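# Fit and lock the server's top cover

## Task

Close the server: set its top cover in place and slide it shut so that it latches, leaving no tool inside the case. The slide latches either under a firm push or while both release buttons are held pressed.

## Robot and tools

Robot: two Kinova Gen3 seven-joint arms, left_arm and right_arm, each ending in a parallel two-finger gripper with a 50 mm maximum opening. A camera stand sits behind them. Loose objects may now and then be nudged by the scene itself.

Frames. The scene frame has its origin at table-top height, halfway between the two nominal arm bases. +x points out over the table, +z points up, and left_arm is on the +y side. These names do not match image left and right. Calibrated bases: left_arm at (-0.016, +0.405, +0.018) m, right_arm at (0, -0.425, +0.018) m, both almost unrotated. Reported hand positions and orientations are in the scene frame. Motion offsets, however, are along the axes of each arm's own Hand target. On the gripper, the fingers point along +z and close along x. end_effector_position is the point midway between the pads, and the fingertips extend 17.5 mm beyond it.

The 18-number row. Both tools below use one flat row of 18 numbers covering both arms. Numbers 1-9 are for left_arm: dx, dy, dz, rx, ry, rz, gripper position, force_limit, speed. Numbers 10-18 repeat that order for right_arm. dx..rz are an offset, not an absolute pose. The offset is measured from that arm's Hand target as it stood when the action or move began. The scale is 1.0 = 0.6 m for dx, dy, dz and 1.0 = 180 degrees for rx, ry, rz. rx, ry, rz form a single rotation vector. Sending the same nonzero offset again moves the arm further. Six zeros mean: go to the current Hand target again. This also closes a gap left when a gripper settled short. Gripper numbers are absolute settings, each in [-1, 1], and a 0 is a real command. To leave a gripper as it is, repeat its last three values. position: +1 is fully open (50 mm), about -0.65 is pads touching, and -1 means close until blocked. force_limit per pad: -1 is about 20 N, 0 about 102 N, +1 about 185 N. speed: -1 is 20 mm/s, 0 is 85, +1 is 150. Both begin at +1. New force or speed values only apply after the position value changes by at least 0.01.

execute_actions(actions, cameras). actions is a list of actions. Each action is a table of up to 15 rows, one row per 1/30 s step, and each row holds 18 numbers in [-1, 1]. A short table repeats its final row until 15 steps have passed. Every row is counted from the start-of-action Hand target, not from the row before it. cameras is a list of names, ["all"], or []. If cameras is left out, images come only when actions is empty. Calling with an empty list shows the full state.

move(target, speed, blend, blocking, cameras). The gripper follows a straight path toward each target, with all arms finishing together. target is either one 18-number row or a list of up to 15 rows. Every row is an offset from the same starting Hand targets. speed is the path's top speed in m/s, from 0.002 to 0.5, default 0.25. It may be one value or one value per target. Turning is limited to twice that figure in rad/s, and never above 0.873 rad/s. blend is a distance in m for rounding the corners of a list; 0 stops at each point. blocking=false returns after about 0.5 s while the motion continues. A move runs for at most 10 s. It does not avoid obstacles or the other arm, and a fast move overshoots and strays more. The result ends with a move: line, such as done, off_target, moving, held or fault, plus any limits that acted (paced = the pose was clipped, held = steps were withheld). Neither done nor off_target says anything about contact.

wait(seconds 0-10, cameras) lets time pass while each arm keeps its last command. stop(cameras) brakes a running move; the fingers keep moving. zoom_image(camera, region [x0,y0,x1,y1], at most 504x504 px) enlarges part of the newest image from cam_head_left, cam_head_right, cam_high, cam_left_wrist or cam_right_wrist. All of these images are 896x504. clear_fault(arm) clears a torque fault that a result has reported. read_manual gives licence texts only. finished_scene(scene, an integer 1-2) ends the scene for good. Call it only when the cover is locked and will stay that way without the robot.

Reading results. Hand target is the last commanded pose after clipping; the next offsets start from it. object_status: 0 moving; 1 blocked while opening; 2 blocked while closing, which means a grip; 3 at the commanded opening or pads together, so usually nothing is held. Opening in mm is roughly (250 - position_measured) x 0.202. Joint torques are listed in joint order, with positive toward larger joint angles. Flange force is the outside load in gripper axes, and it includes the weight of anything held. Wrist depth gives a 7x7 grid of distances in mm (164-4000); '-' means no value. Motor temperatures: a MOTOR HOT line appears at 60 °C, and at 75 °C that arm sags and stops for 30-60 s or more. Pressing into something that cannot move, holding a load, and long stretched reaches all heat the motors.

Cautions. The arms are stiff: a target only millimetres past a solid contact presses very hard. To end a push, command a target back past the gripper's actual position. The commanded orientation is clipped to within 32 degrees of the measured one each step, so large turns take several steps and can swing the elbow. Joint torque limits are 104.5 N m for the first four joints and 51.3 N m for the wrist joints. Exceeding one, or straying more than 5 degrees from the planned motion, stops that arm until clear_fault is called. A controller check holds back commands that bring one arm too close to the other, but contact can still happen. Hits or squeezes between the arms, including gripping the other arm's fingers, can fail the scene. Do not drop parts, let go of moving parts, slam or strike fixed or heavy objects, or leave anything off the table. Smooth, gentle and quick motion is preferred. Center a fixed object between the pads before gripping it.

Each tool is called after ">>>" by a JSON object that holds its "fn" and its "kwargs".

## Session

I'll start by looking at the scene.

>>> {"fn": "execute_actions", "kwargs": {"actions": []}}

Scene clock: 0.00 s.
left_arm: end_effector_position=(+0.3066, -0.1819, +0.2493) position_measured=3 object_status=3 end_effector_quat_wxyz=(+0.097, +0.985, -0.129, -0.062) | right_arm: end_effector_position=(+0.2194, -0.5711, +0.3122) position_measured=3 object_status=3 end_effector_quat_wxyz=(+0.047, +0.978, +0.196, +0.048)
Joint positions: left_arm=[0.825 0.916 0.269 0.642 0.007 1.531 0.741] | right_arm=[0.541 -0.208 -0.012 2.018 0.011 1.198 0.872]
Joint velocities: within noise
Joint torques (N m): no reading
Motor temperatures (°C): left_arm=[35 35 34 40 39 44 42] | right_arm=[37 37 36 32 47 42 42]
Flange force (N): no reading
Wrist depth (mm): cam_left_wrist=[407 386 379 375 371 378 364 / 412 405 386 381 377 383 370 / 419 412 393 387 382 381 379 / 426 419 397 393 387 385 385 / 433 428 404 398 395 402 396 / 441 432 423 405 414 409 404 / 448 443 432 427 420 417 411] | cam_right_wrist=[445 451 458 462 470 477 482 / 449 456 463 467 474 481 486 / 454 459 466 471 479 486 490 / 458 464 469 475 482 489 497 / 461 467 474 479 487 494 500 / 467 472 476 485 490 497 506 / 470 476 483 488 494 503 512]
Hand target: left_arm +0.3066, -0.1819, +0.2493; +0.097, +0.985, -0.129, -0.062 | right_arm +0.2194, -0.5711, +0.3122; +0.047, +0.978, +0.196, +0.048
Tool commands: left_gripper/position=+1.0 left_gripper/force_limit=+1.0 left_gripper/speed=+1.0 right_gripper/position=+1.0 right_gripper/force_limit=+1.0 right_gripper/speed=+1.0

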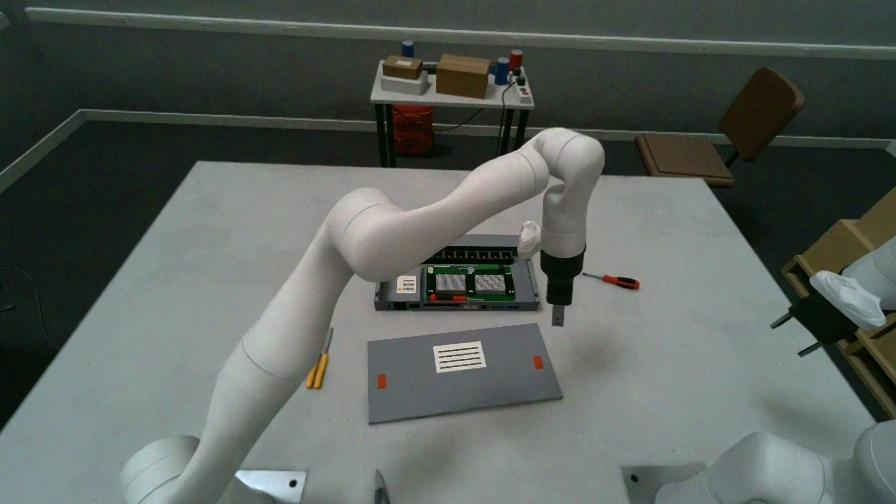

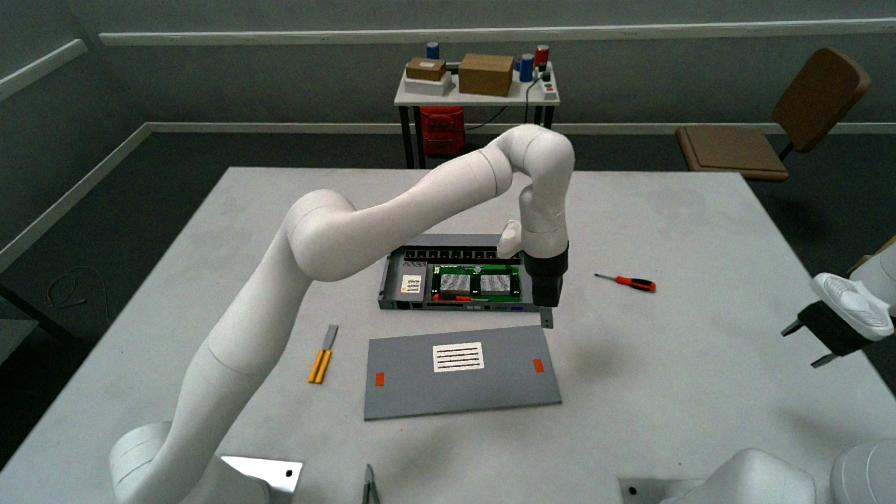

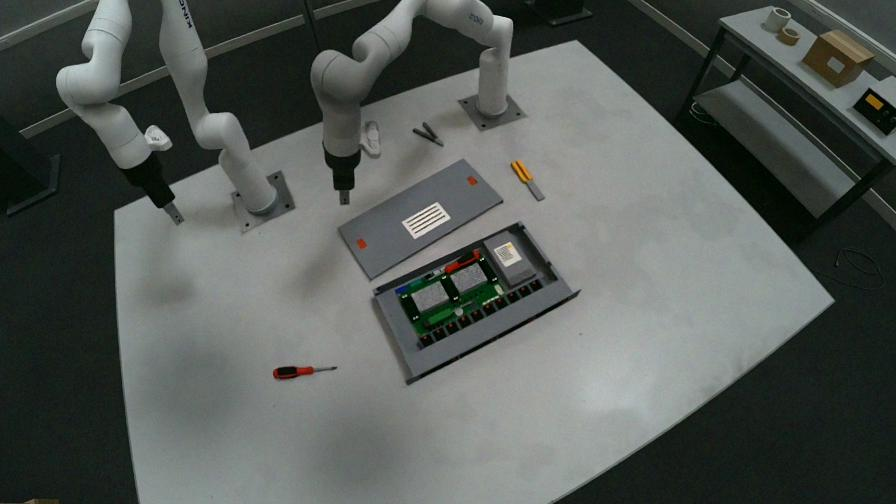

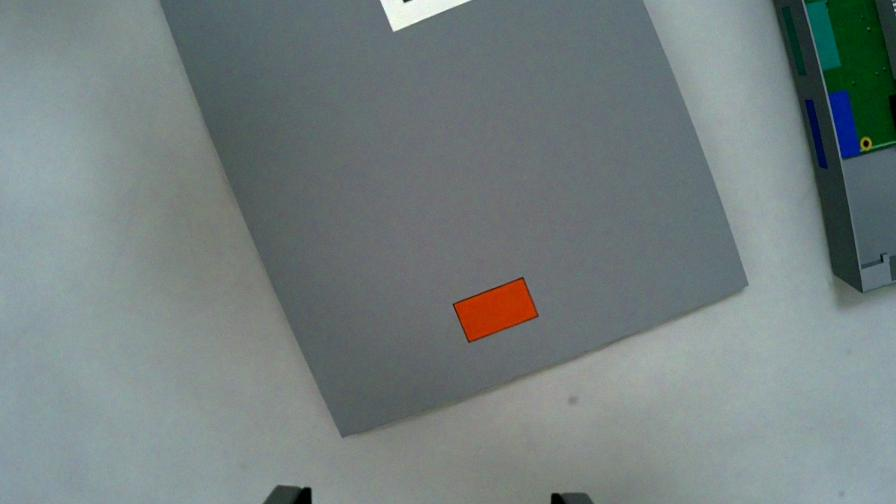

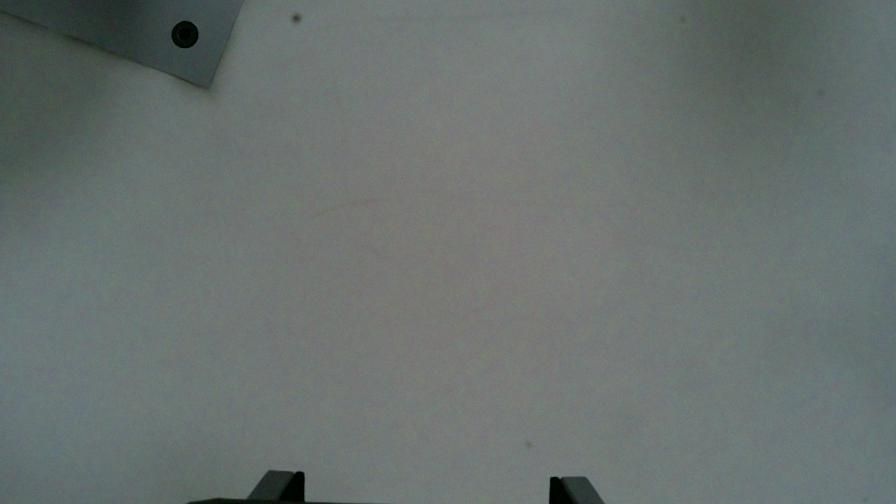

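>>> {"fn": "zoom_image", "kwargs": {"camera": "cam_high", "region": [330, 140, 600, 390]}}

>>> {"fn": "zoom_image", "kwargs": {"camera": "cam_head_right", "region": [350, 220, 600, 440]}}

>>> {"fn": "zoom_image", "kwargs": {"camera": "cam_head_left", "region": [350, 220, 600, 440]}}

Scaled by 1.867 from the camera's 896x504 image, which has a finer 1280x720 frame.

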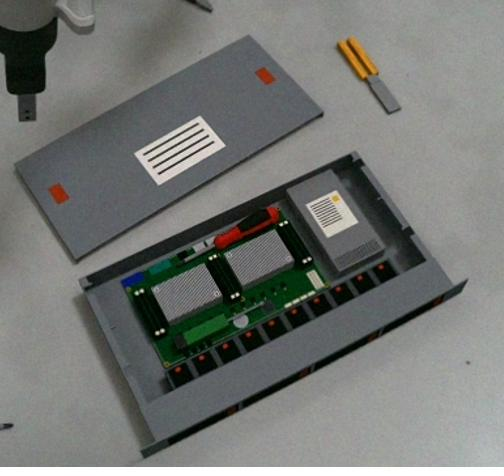

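Scaled by 2.016 from the camera's 896x504 image, which has a finer 1280x720 frame.

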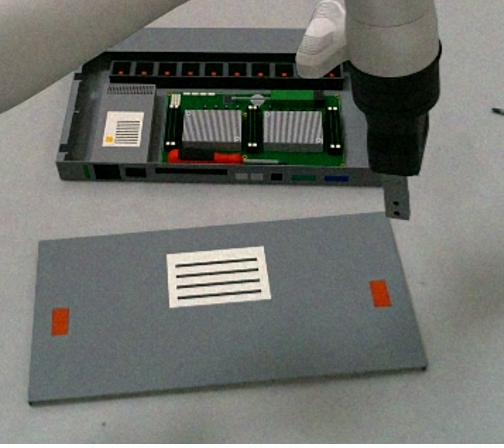

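Scaled by 2.016 from the camera's 896x504 image, which has a finer 1280x720 frame.

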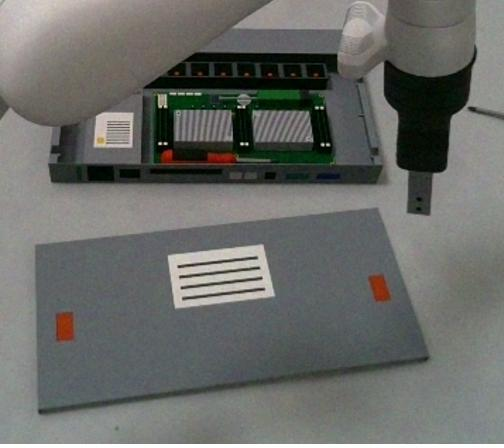

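>>> {"fn": "zoom_image", "kwargs": {"camera": "cam_high", "region": [365, 210, 485, 330]}}

>>> {"fn": "zoom_image", "kwargs": {"camera": "cam_high", "region": [475, 210, 595, 330]}}

>>> {"fn": "zoom_image", "kwargs": {"camera": "cam_high", "region": [365, 290, 485, 390]}}

>>> {"fn": "zoom_image", "kwargs": {"camera": "cam_high", "region": [330, 150, 510, 290]}}

Scaled by 4.200 from the camera's 896x504 image, which has a finer 1280x720 frame.

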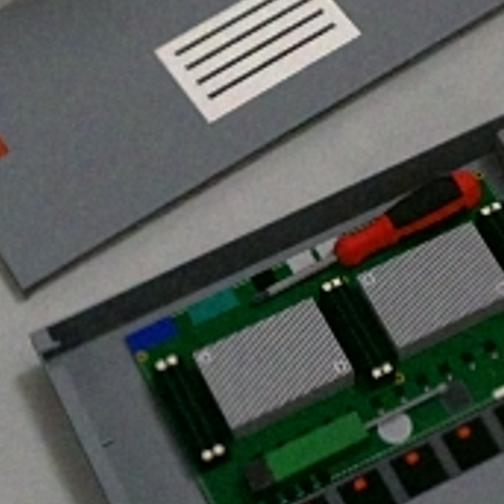

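Scaled by 4.200 from the camera's 896x504 image, which has a finer 1280x720 frame.

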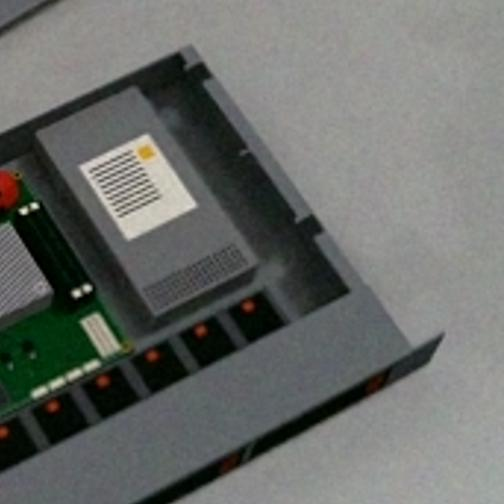

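Scaled by 4.200 from the camera's 896x504 image, which has a finer 1280x720 frame.

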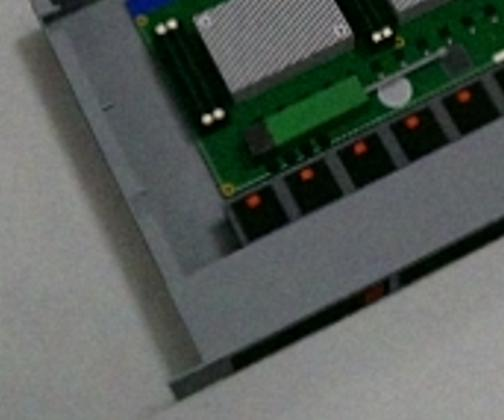

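Scaled by 2.800 from the camera's 896x504 image, which has a finer 1280x720 frame.

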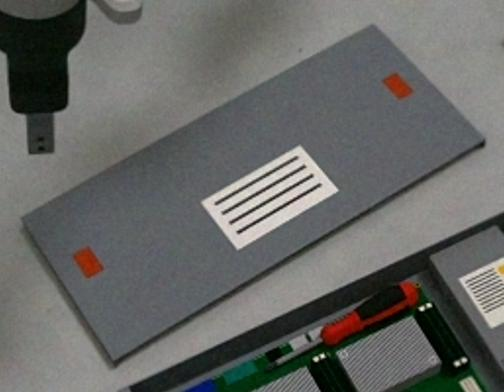

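>>> {"fn": "zoom_image", "kwargs": {"camera": "cam_left_wrist", "region": [300, 250, 560, 460]}}

>>> {"fn": "zoom_image", "kwargs": {"camera": "cam_left_wrist", "region": [540, 190, 790, 400]}}

>>> {"fn": "zoom_image", "kwargs": {"camera": "cam_left_wrist", "region": [730, 150, 896, 310]}}

Scaled by 1.938 from the camera's 896x504 image, which has a finer 1280x720 frame.

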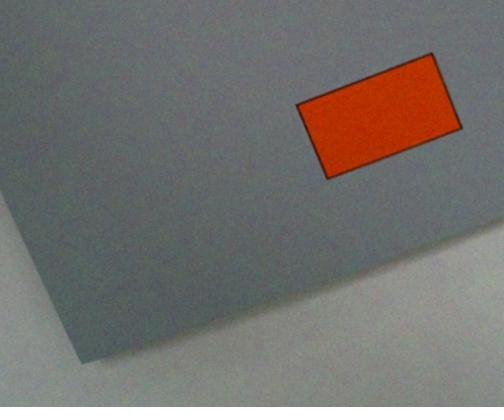

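Scaled by 2.016 from the camera's 896x504 image, which has a finer 1280x720 frame.

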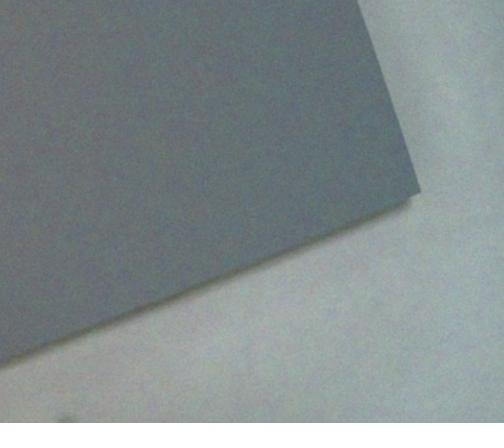

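Scaled by 3.036 from the camera's 896x504 image, which has a finer 1280x720 frame.

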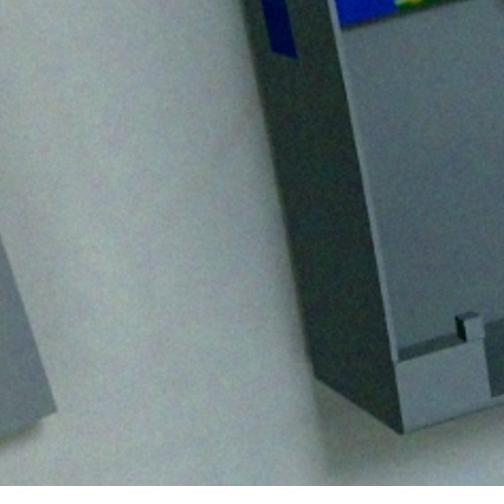

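>>> {"fn": "zoom_image", "kwargs": {"camera": "cam_head_right", "region": [355, 385, 435, 430]}}

>>> {"fn": "zoom_image", "kwargs": {"camera": "cam_head_right", "region": [500, 380, 580, 425]}}

>>> {"fn": "zoom_image", "kwargs": {"camera": "cam_high", "region": [460, 155, 520, 215]}}

>>> {"fn": "zoom_image", "kwargs": {"camera": "cam_high", "region": [330, 215, 430, 290]}}

Scaled by 6.300 from the camera's 896x504 image, which has a finer 1280x720 frame.

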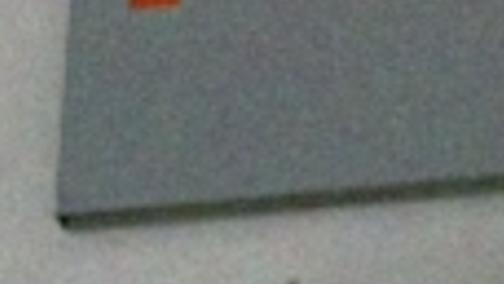

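Scaled by 6.300 from the camera's 896x504 image, which has a finer 1280x720 frame.

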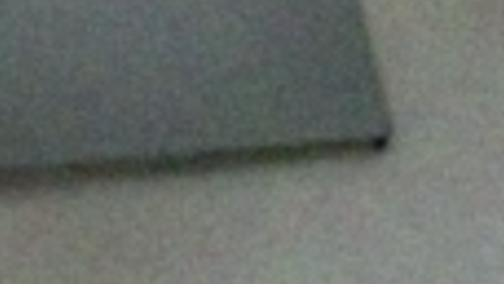

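Scaled by 8.400 from the camera's 896x504 image, which has a finer 1280x720 frame.

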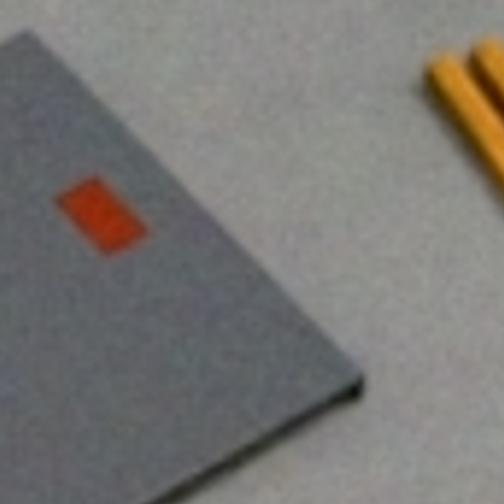

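Scaled by 5.040 from the camera's 896x504 image, which has a finer 1280x720 frame.

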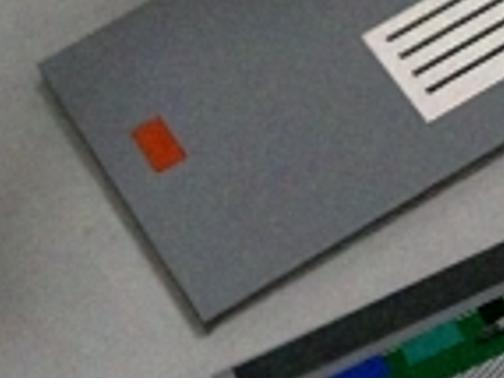

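>>> {"fn": "move", "kwargs": {"target": [[-0.3258, -0.5303, -0.2699, 0.0619, 0.0396, -0.0823, 1, 1, 1, 0, 0, 0, 0, 0, 0, 1, 1, 1], [-0.3258, -0.5303, -0.2699, 0.0619, 0.0396, -0.0823, 1, 1, 1, 0.6660, -0.5291, -0.0888, 0.0492, 0.0390, 0.1330, 1, 1, 1]], "speed": 0.3, "blend": [0.1, 0], "cameras": ["all"]}}

Scene clock: 11.87 s.
left_arm: end_effector_position=(+0.2202, +0.2002, +0.3598) position_measured=3 object_status=3 end_effector_quat_wxyz=(+0.001, +1.000, -0.001, +0.000) | right_arm: end_effector_position=(+0.4601, -0.1204, +0.3599) position_measured=3 object_status=3 end_effector_quat_wxyz=(-0.051, +0.994, -0.005, +0.101)
Joint positions: left_arm=[0.511 -0.006 0.104 1.682 0.001 1.465 0.631] | right_arm=[-0.217 0.459 -0.669 1.181 0.371 1.383 -0.895]
Joint torques (N m): left_arm=[0.43 -9 -0.67 -9.66 -0.01 -0.22 -0.28] | right_arm=[0.23 -19.45 -2.87 -11.89 0.65 -0.38 -0.25]
Flange force (N): left_arm=[-1.6 0.6 -1.2] | right_arm=[-5.2 3.8 6.1]
Wrist depth (mm): cam_left_wrist=[434 527 530 530 536 532 533 / 522 525 528 531 530 536 535 / 523 525 529 530 531 532 533 / 522 525 526 528 529 530 530 / 523 525 526 527 527 529 531 / 523 522 523 508 512 526 526 / 520 522 522 509 510 525 500] | cam_right_wrist=[491 522 535 531 554 548 620 / 489 518 525 527 556 543 612 / 485 502 518 521 551 540 609 / 482 496 521 521 548 533 603 / 478 492 518 516 539 528 597 / 475 489 516 509 530 522 590 / 470 485 511 518 533 520 587]
Hand target: left_arm +0.2202, +0.2002, +0.3598; +0.001, +1.000, -0.001, +0.000 | right_arm +0.4601, -0.1204, +0.3599; -0.051, +0.994, -0.005, +0.101
Off the commanded pose: left_arm 0.000 m, 0 deg | right_arm 0.000 m, 0 deg.
move: done

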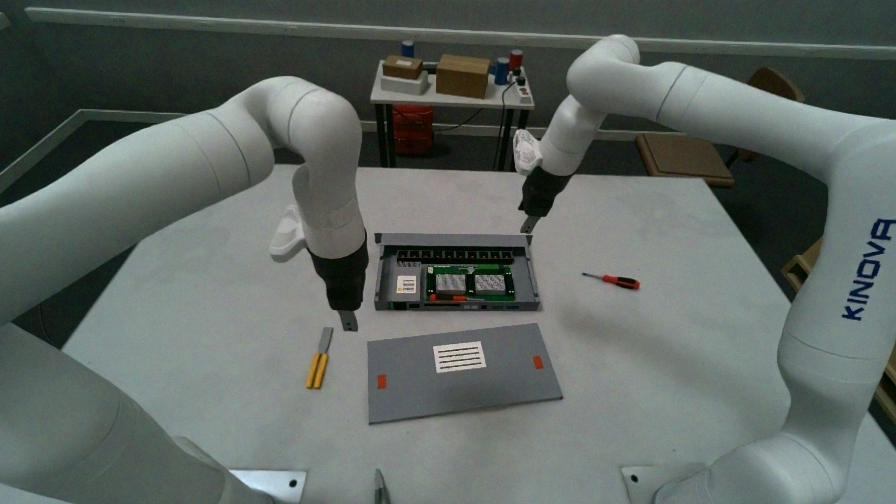

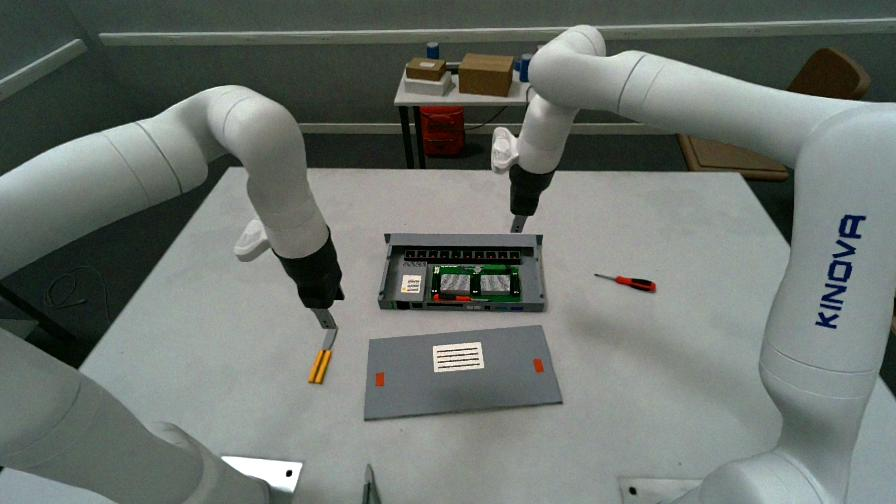

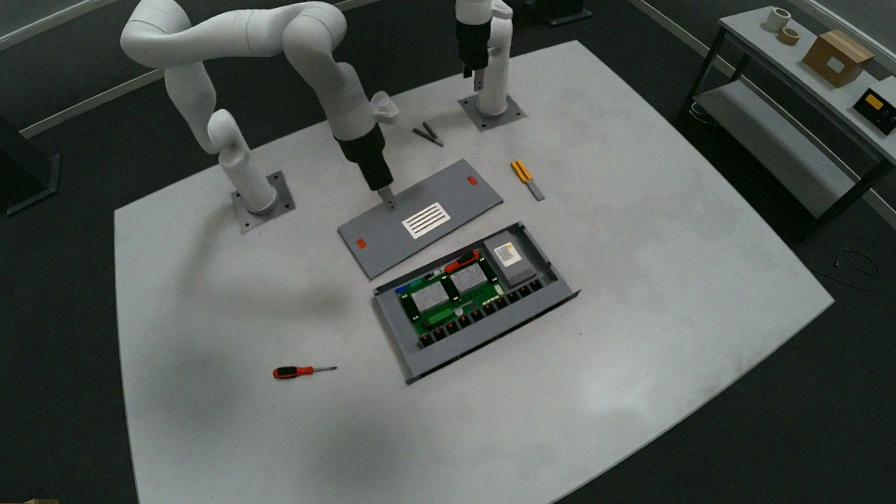

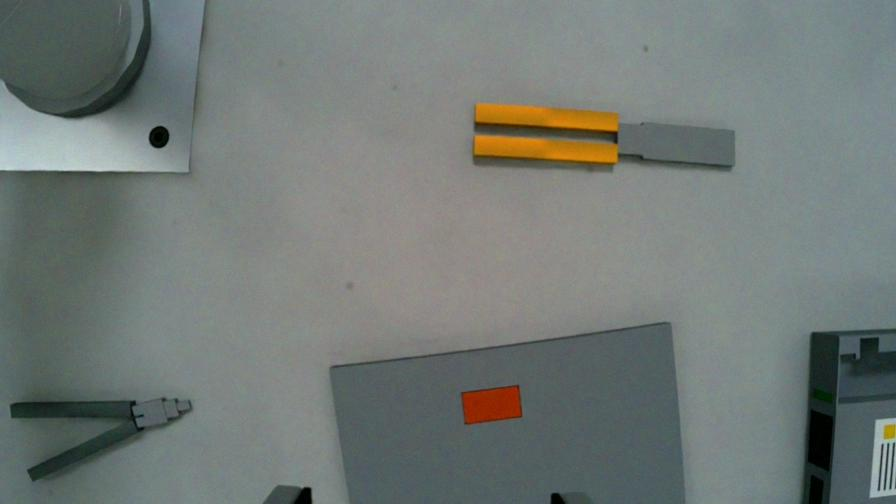

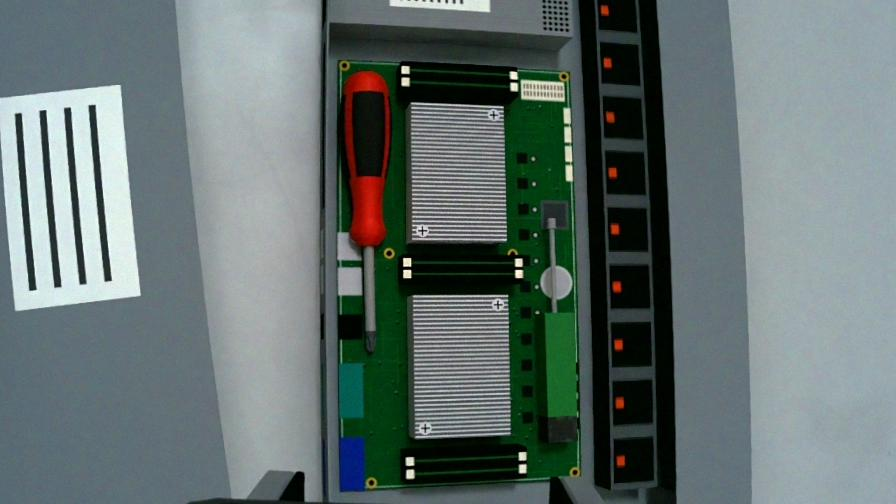

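>>> {"fn": "zoom_image", "kwargs": {"camera": "cam_right_wrist", "region": [310, 50, 460, 370]}}

>>> {"fn": "zoom_image", "kwargs": {"camera": "cam_right_wrist", "region": [500, 180, 680, 480]}}

>>> {"fn": "zoom_image", "kwargs": {"camera": "cam_left_wrist", "region": [320, 310, 700, 504]}}

Scaled by 1.575 from the camera's 896x504 image, which has a finer 1280x720 frame.

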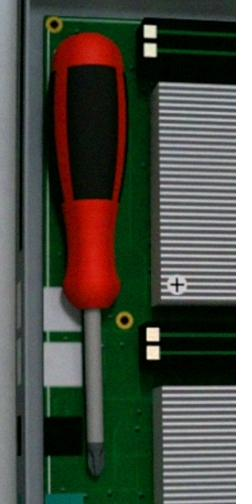

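Scaled by 1.680 from the camera's 896x504 image, which has a finer 1280x720 frame.

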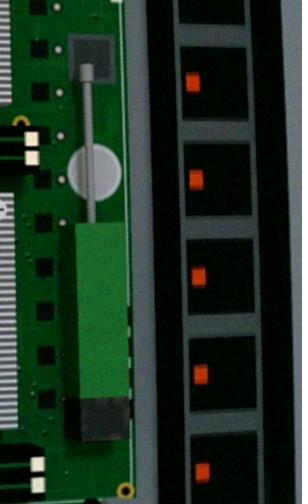

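Scaled by 1.326 from the camera's 896x504 image, which has a finer 1280x720 frame.

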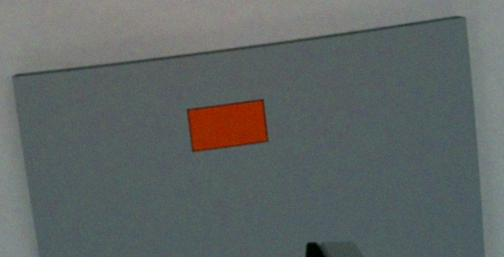

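>>> {"fn": "zoom_image", "kwargs": {"camera": "cam_right_wrist", "region": [180, 440, 380, 504]}}

>>> {"fn": "zoom_image", "kwargs": {"camera": "cam_right_wrist", "region": [500, 440, 700, 504]}}

>>> {"fn": "zoom_image", "kwargs": {"camera": "cam_left_wrist", "region": [200, 440, 400, 504]}}

>>> {"fn": "zoom_image", "kwargs": {"camera": "cam_left_wrist", "region": [500, 440, 700, 504]}}

Scaled by 2.520 from the camera's 896x504 image, which has a finer 1280x720 frame.

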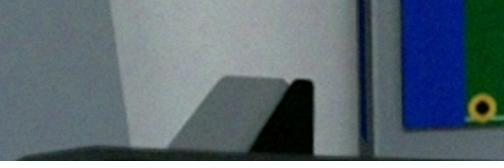

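Scaled by 2.520 from the camera's 896x504 image, which has a finer 1280x720 frame.

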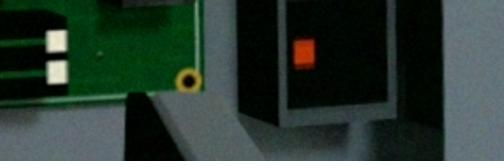

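Scaled by 2.520 from the camera's 896x504 image, which has a finer 1280x720 frame.

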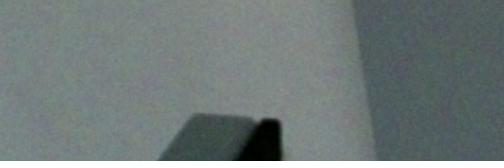

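Scaled by 2.520 from the camera's 896x504 image, which has a finer 1280x720 frame.

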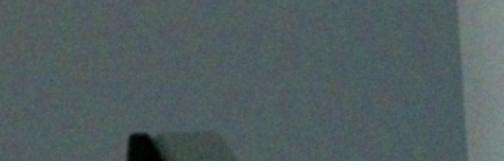

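>>> {"fn": "move", "kwargs": {"target": [0.1167, -0.1, 0.375, -0.25, 0, 0, 1, 1, 1, -0.03275, -0.14772, 0.45338, -0.0313, -0.06499, -0.01615, 0.076, -0.6, 0], "speed": 0.25, "cameras": ["cam_left_wrist", "cam_right_wrist", "cam_head_right"]}}

Scene clock: 24.13 s.
left_arm: end_effector_position=(+0.2904, +0.2599, +0.1348) position_measured=3 object_status=3 end_effector_quat_wxyz=(+0.383, +0.924, -0.001, +0.000) | right_arm: end_effector_position=(+0.4955, -0.0046, +0.0999) position_measured=141 object_status=3 end_effector_quat_wxyz=(+0.000, +1.000, +0.020, +0.000)
Joint positions: left_arm=[-0.169 0.546 -0.278 2.262 1.018 1.074 -1.263] | right_arm=[-0.483 1.042 -0.576 0.895 0.507 1.319 -0.946]
Joint torques (N m): left_arm=[0.44 -13.35 -0.21 -2.34 0.69 2.01 -0.29] | right_arm=[0.27 -28 -3.84 -10.15 0.31 0.29 -0.21]
Flange force (N): left_arm=[0.5 1.7 -2.1] | right_arm=[-7.2 5.5 4.8]
Wrist depth (mm): cam_left_wrist=[234 238 238 242 237 238 233 / 256 255 255 260 255 254 254 / 274 275 274 274 274 274 273 / 297 291 287 285 281 291 295 / 309 301 300 301 300 316 316 / 357 323 330 321 329 354 339 / 396 368 357 366 356 393 370] | cam_right_wrist=[264 264 265 235 235 236 236 / 264 264 265 261 261 262 261 / 264 264 265 240 239 240 259 / 263 264 264 233 257 257 259 / 264 264 264 234 237 237 258 / 248 264 264 241 237 238 258 / 249 264 261 240 237 237 258]
Hand target: left_arm +0.2904, +0.2599, +0.1347; +0.383, +0.924, -0.001, +0.000 | right_arm +0.4955, -0.0046, +0.0999; +0.000, +1.000, +0.020, +0.000
Off the commanded pose: left_arm 0.000 m, 0 deg | right_arm 0.000 m, 0 deg.
move: done
Images, in order (width x height): cam_head_right 896x504, cam_left_wrist 896x504, cam_right_wrist 896x504.

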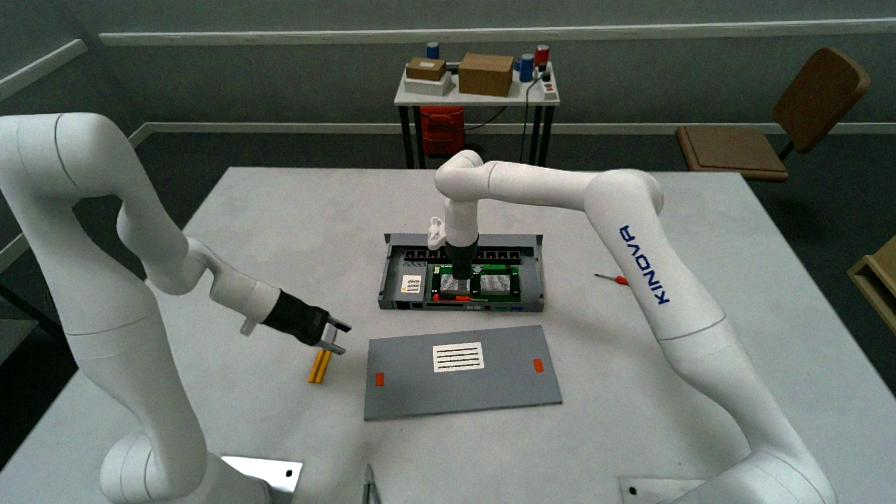

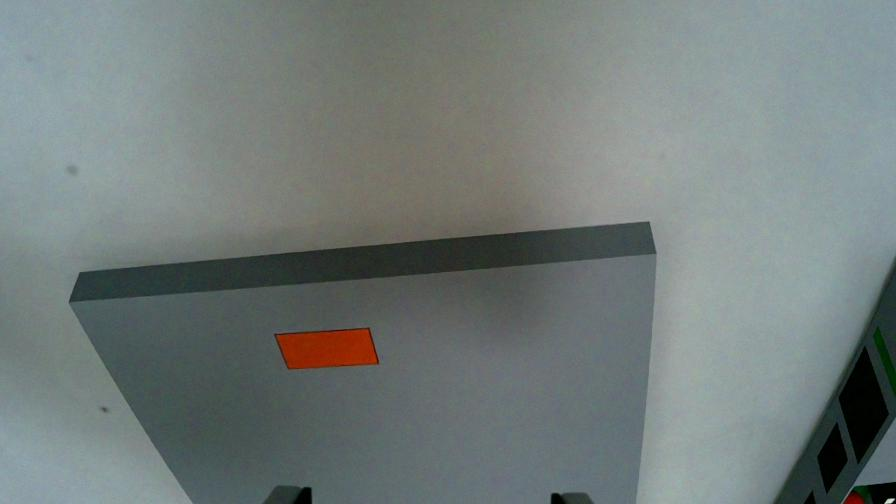

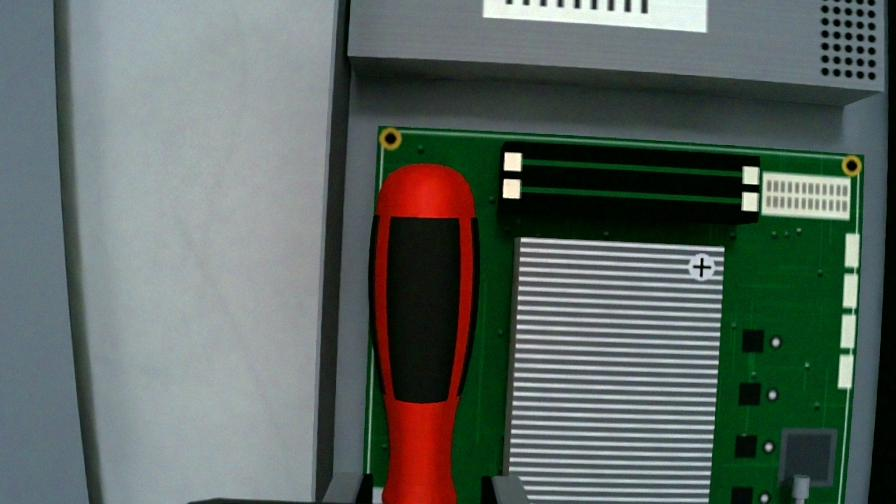

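>>> {"fn": "zoom_image", "kwargs": {"camera": "cam_right_wrist", "region": [300, 380, 540, 504]}}

>>> {"fn": "zoom_image", "kwargs": {"camera": "cam_right_wrist", "region": [300, 100, 560, 380]}}

>>> {"fn": "zoom_image", "kwargs": {"camera": "cam_left_wrist", "region": [60, 210, 380, 390]}}

>>> {"fn": "zoom_image", "kwargs": {"camera": "cam_left_wrist", "region": [520, 190, 840, 370]}}

Scaled by 2.100 from the camera's 896x504 image, which has a finer 1280x720 frame.

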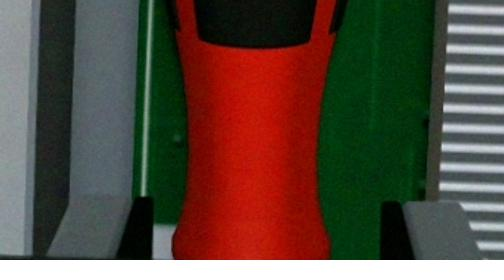

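Scaled by 1.800 from the camera's 896x504 image, which has a finer 1280x720 frame.

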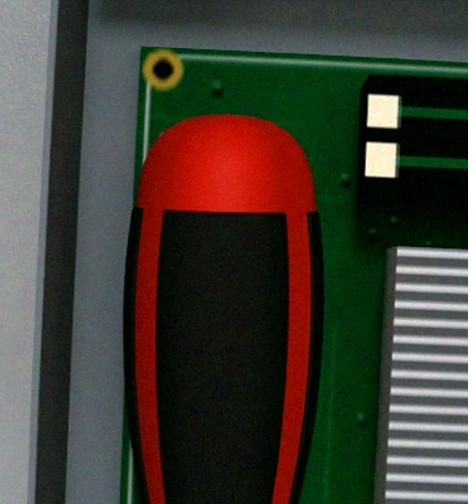

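Scaled by 1.575 from the camera's 896x504 image, which has a finer 1280x720 frame.

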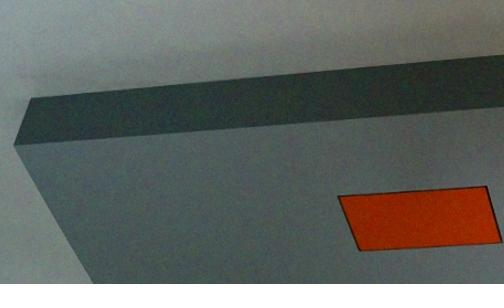

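Scaled by 1.575 from the camera's 896x504 image, which has a finer 1280x720 frame.

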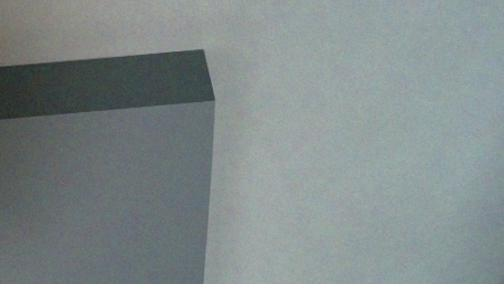

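>>> {"fn": "move", "kwargs": {"target": [[0, 0, 0, 0, 0, 0, 1, 1, 1, -0.0035, -0.005, 0, 0, 0, 0, 0.175, -0.6, -0.3], [0, 0, 0, 0, 0, 0, 1, 1, 1, -0.0035, -0.005, 0.08, 0, 0, 0, 0.175, -0.6, -0.3], [0, 0, 0, 0, 0, 0, 1, 1, 1, -0.0035, -0.005, 0.1173, 0, 0, 0, 0.175, -0.6, -0.3], [0, 0, 0, 0, 0, 0, 1, 1, 1, -0.0035, -0.005, 0.1173, 0, 0, 0, -1, -0.6, -0.6]], "speed": [0.05, 0.15, 0.05, 0.05], "blend": [0.002, 0.01, 0, 0], "cameras": ["cam_right_wrist", "cam_head_left"]}}

Scene clock: 29.57 s.
left_arm: end_effector_position=(+0.2904, +0.2599, +0.1347) position_measured=3 object_status=3 end_effector_quat_wxyz=(+0.383, +0.924, -0.001, +0.000) | right_arm: end_effector_position=(+0.4932, -0.0017, +0.0295) position_measured=166 object_status=2 end_effector_quat_wxyz=(+0.000, +1.000, +0.020, +0.000)
Joint positions: left_arm=[-0.169 0.546 -0.278 2.262 1.018 1.074 -1.263] | right_arm=[-0.486 1.124 -0.556 0.956 0.539 1.186 -0.978]
Joint torques (N m): left_arm=[0.43 -13.26 -0.22 -2.32 0.68 2.01 -0.28] | right_arm=[0.27 -27.92 -3.94 -9.53 0.32 0.25 -0.21]
Flange force (N): left_arm=[0.5 1.9 -2.2] | right_arm=[-7.1 5.4 3.2]
Wrist depth (mm): cam_left_wrist=[235 238 238 242 237 237 233 / 255 255 255 259 255 254 254 / 275 275 275 274 274 273 273 / 296 292 287 284 281 291 296 / 310 301 299 300 300 315 316 / 356 322 329 322 329 355 338 / 397 366 356 366 356 393 370] | cam_right_wrist=[194 194 191 191 191 187 182 / 194 194 - 187 187 191 192 / 193 194 190 186 169 169 169 / 194 194 190 - 187 187 188 / 194 194 190 - 167 167 167 / 193 193 190 - 167 167 167 / 193 193 186 166 167 167 167]
Hand target: left_arm +0.2904, +0.2599, +0.1347; +0.383, +0.924, -0.001, +0.000 | right_arm +0.4932, -0.0017, +0.0295; +0.000, +1.000, +0.020, +0.000
Off the commanded pose: left_arm 0.000 m, 0 deg | right_arm 0.000 m, 0 deg.
move: done; blend cut to 0.0018 m at target 1
Images, in order (width x height): cam_head_left 896x504, cam_right_wrist 896x504.

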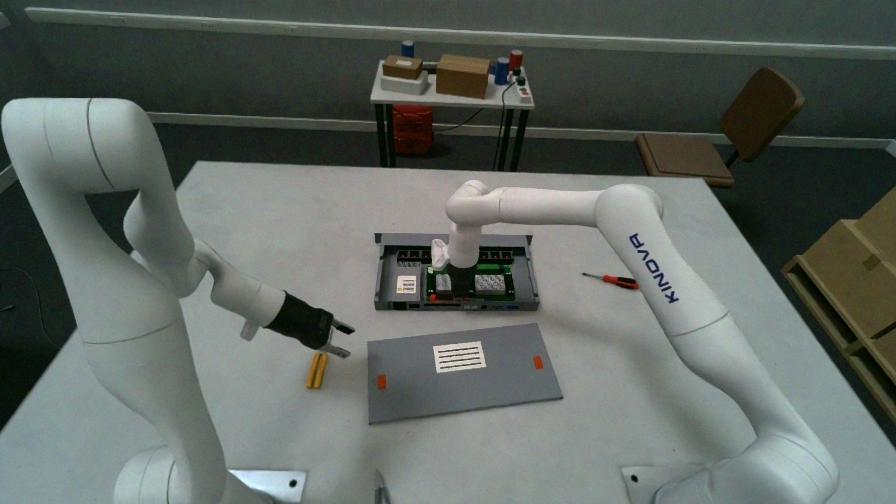

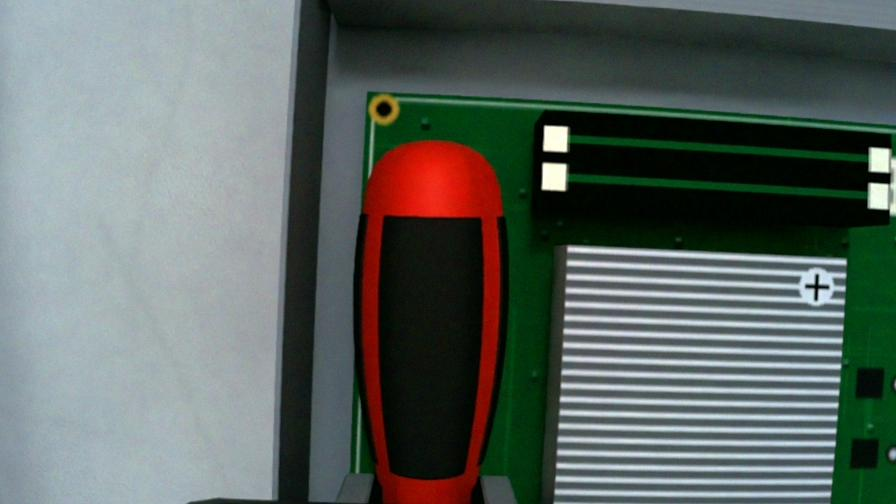

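>>> {"fn": "move", "kwargs": {"target": [[0, 0, 0, 0, 0, 0, 1, 1, 1, 0, 0, -0.2333, 0, 0, 0, -1, -0.6, -0.6], [0.4493, 0.0957, 0.0832, 0.25, 0, 0, 1, 1, 1, -0.30677, 0.85213, -0.23417, 0, 0, 0, -1, -0.6, -0.6], [0.4493, 0.0957, 0.0832, 0.25, 0, 0, 1, 1, 1, -0.30677, 0.85213, 0.01167, 0, 0, 0, -1, -0.6, -0.6]], "speed": [0.2, 0.3, 0.2], "blend": [0.03, 0.03, 0], "cameras": ["cam_left_wrist", "cam_right_wrist", "cam_head_right"]}}

Scene clock: 34.83 s.
left_arm: end_effector_position=(+0.5598, +0.1836, +0.1402) position_measured=3 object_status=3 end_effector_quat_wxyz=(+0.001, +1.000, -0.001, +0.000) | right_arm: end_effector_position=(+0.3300, -0.5200, +0.0227) position_measured=166 object_status=2 end_effector_quat_wxyz=(+0.000, +1.000, +0.020, +0.000)
Joint positions: left_arm=[0.508 0.899 -0.466 1.035 0.376 1.283 0.109] | right_arm=[0.555 0.63 -0.404 2.19 0.594 0.428 -0.337]
Joint torques (N m): left_arm=[0.49 -24.63 -3.37 -8.66 -0.01 -0.22 -0.28] | right_arm=[0.5 -16.43 -2.08 -5.31 0.32 0.34 -0.23]
Flange force (N): left_arm=[-0.2 -0.2 -1.6] | right_arm=[-5.4 -2.8 7.2]
Wrist depth (mm): cam_left_wrist=[306 307 307 308 308 309 310 / 306 306 307 308 308 309 310 / 305 306 306 307 307 307 310 / 304 306 306 306 307 307 308 / 304 300 260 299 299 299 261 / 302 299 300 301 302 301 260 / 301 274 274 275 275 276 260] | cam_right_wrist=[188 188 189 189 190 190 190 / 188 188 189 189 189 190 190 / 188 188 188 189 190 190 190 / 188 188 189 - 189 190 190 / 188 188 188 - 189 190 190 / 188 188 188 - 189 190 190 / 188 188 188 166 189 189 190]
Hand target: left_arm +0.5598, +0.1836, +0.1402; +0.001, +1.000, -0.001, +0.000 | right_arm +0.3300, -0.5200, +0.0227; +0.000, +1.000, +0.020, +0.000
Off the commanded pose: left_arm 0.000 m, 0 deg | right_arm 0.000 m, 0 deg.
move: done
Images, in order (width x height): cam_head_right 896x504, cam_left_wrist 896x504, cam_right_wrist 896x504.

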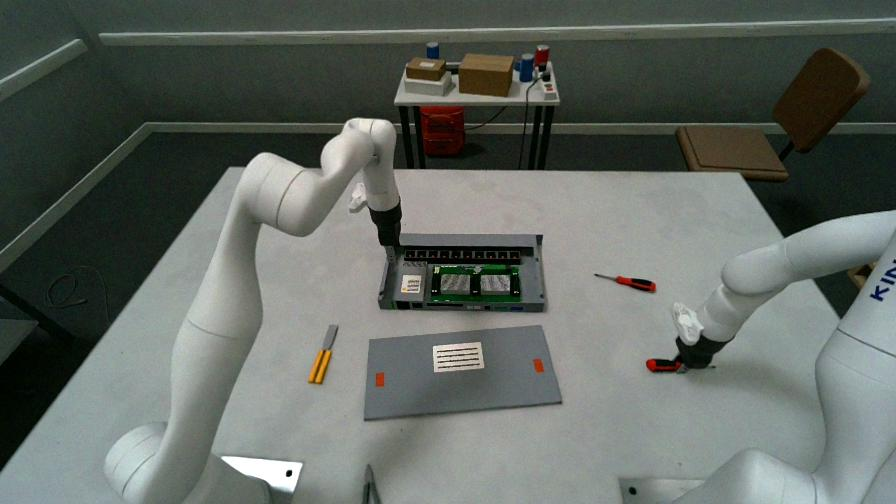

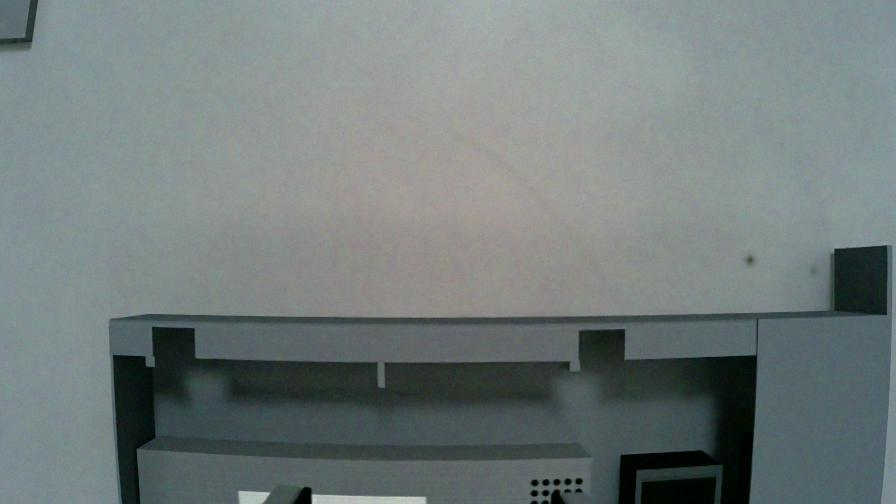

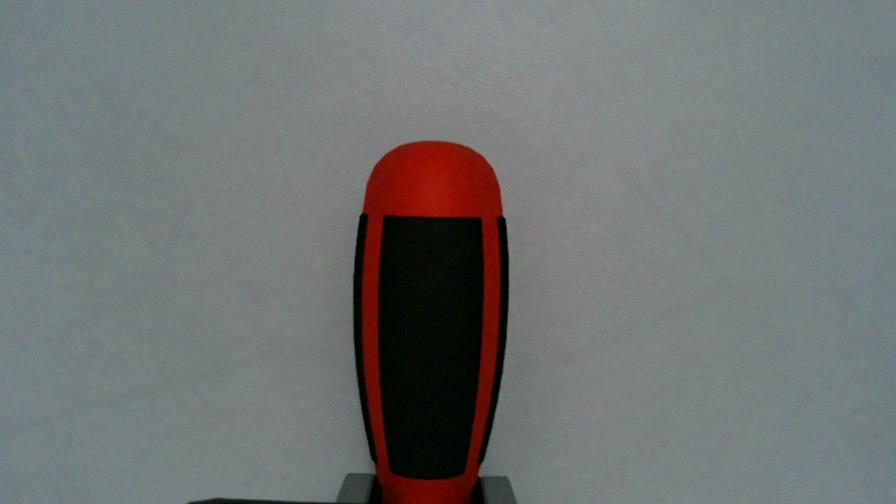

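>>> {"fn": "zoom_image", "kwargs": {"camera": "cam_left_wrist", "region": [90, 290, 340, 430]}}

>>> {"fn": "zoom_image", "kwargs": {"camera": "cam_left_wrist", "region": [330, 290, 580, 430]}}

>>> {"fn": "zoom_image", "kwargs": {"camera": "cam_left_wrist", "region": [550, 230, 896, 424]}}

Scaled by 2.016 from the camera's 896x504 image, which has a finer 1280x720 frame.

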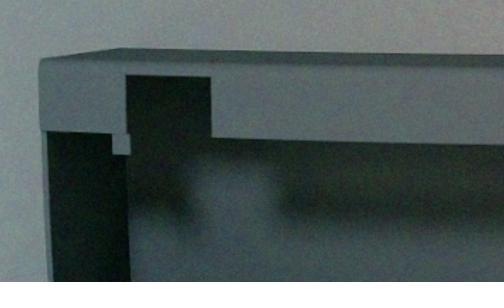

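Scaled by 2.016 from the camera's 896x504 image, which has a finer 1280x720 frame.

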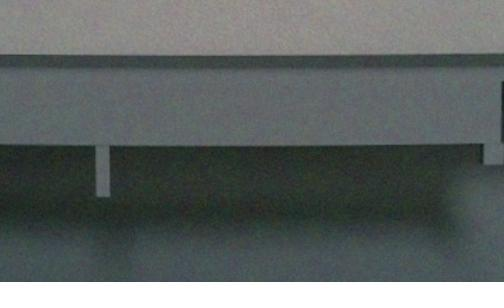

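Scaled by 1.457 from the camera's 896x504 image, which has a finer 1280x720 frame.

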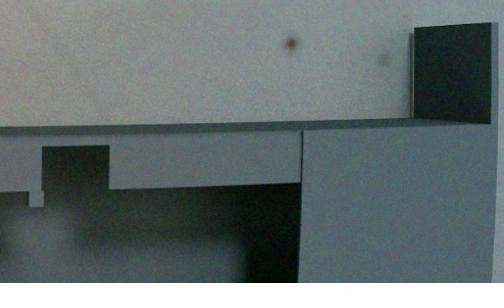

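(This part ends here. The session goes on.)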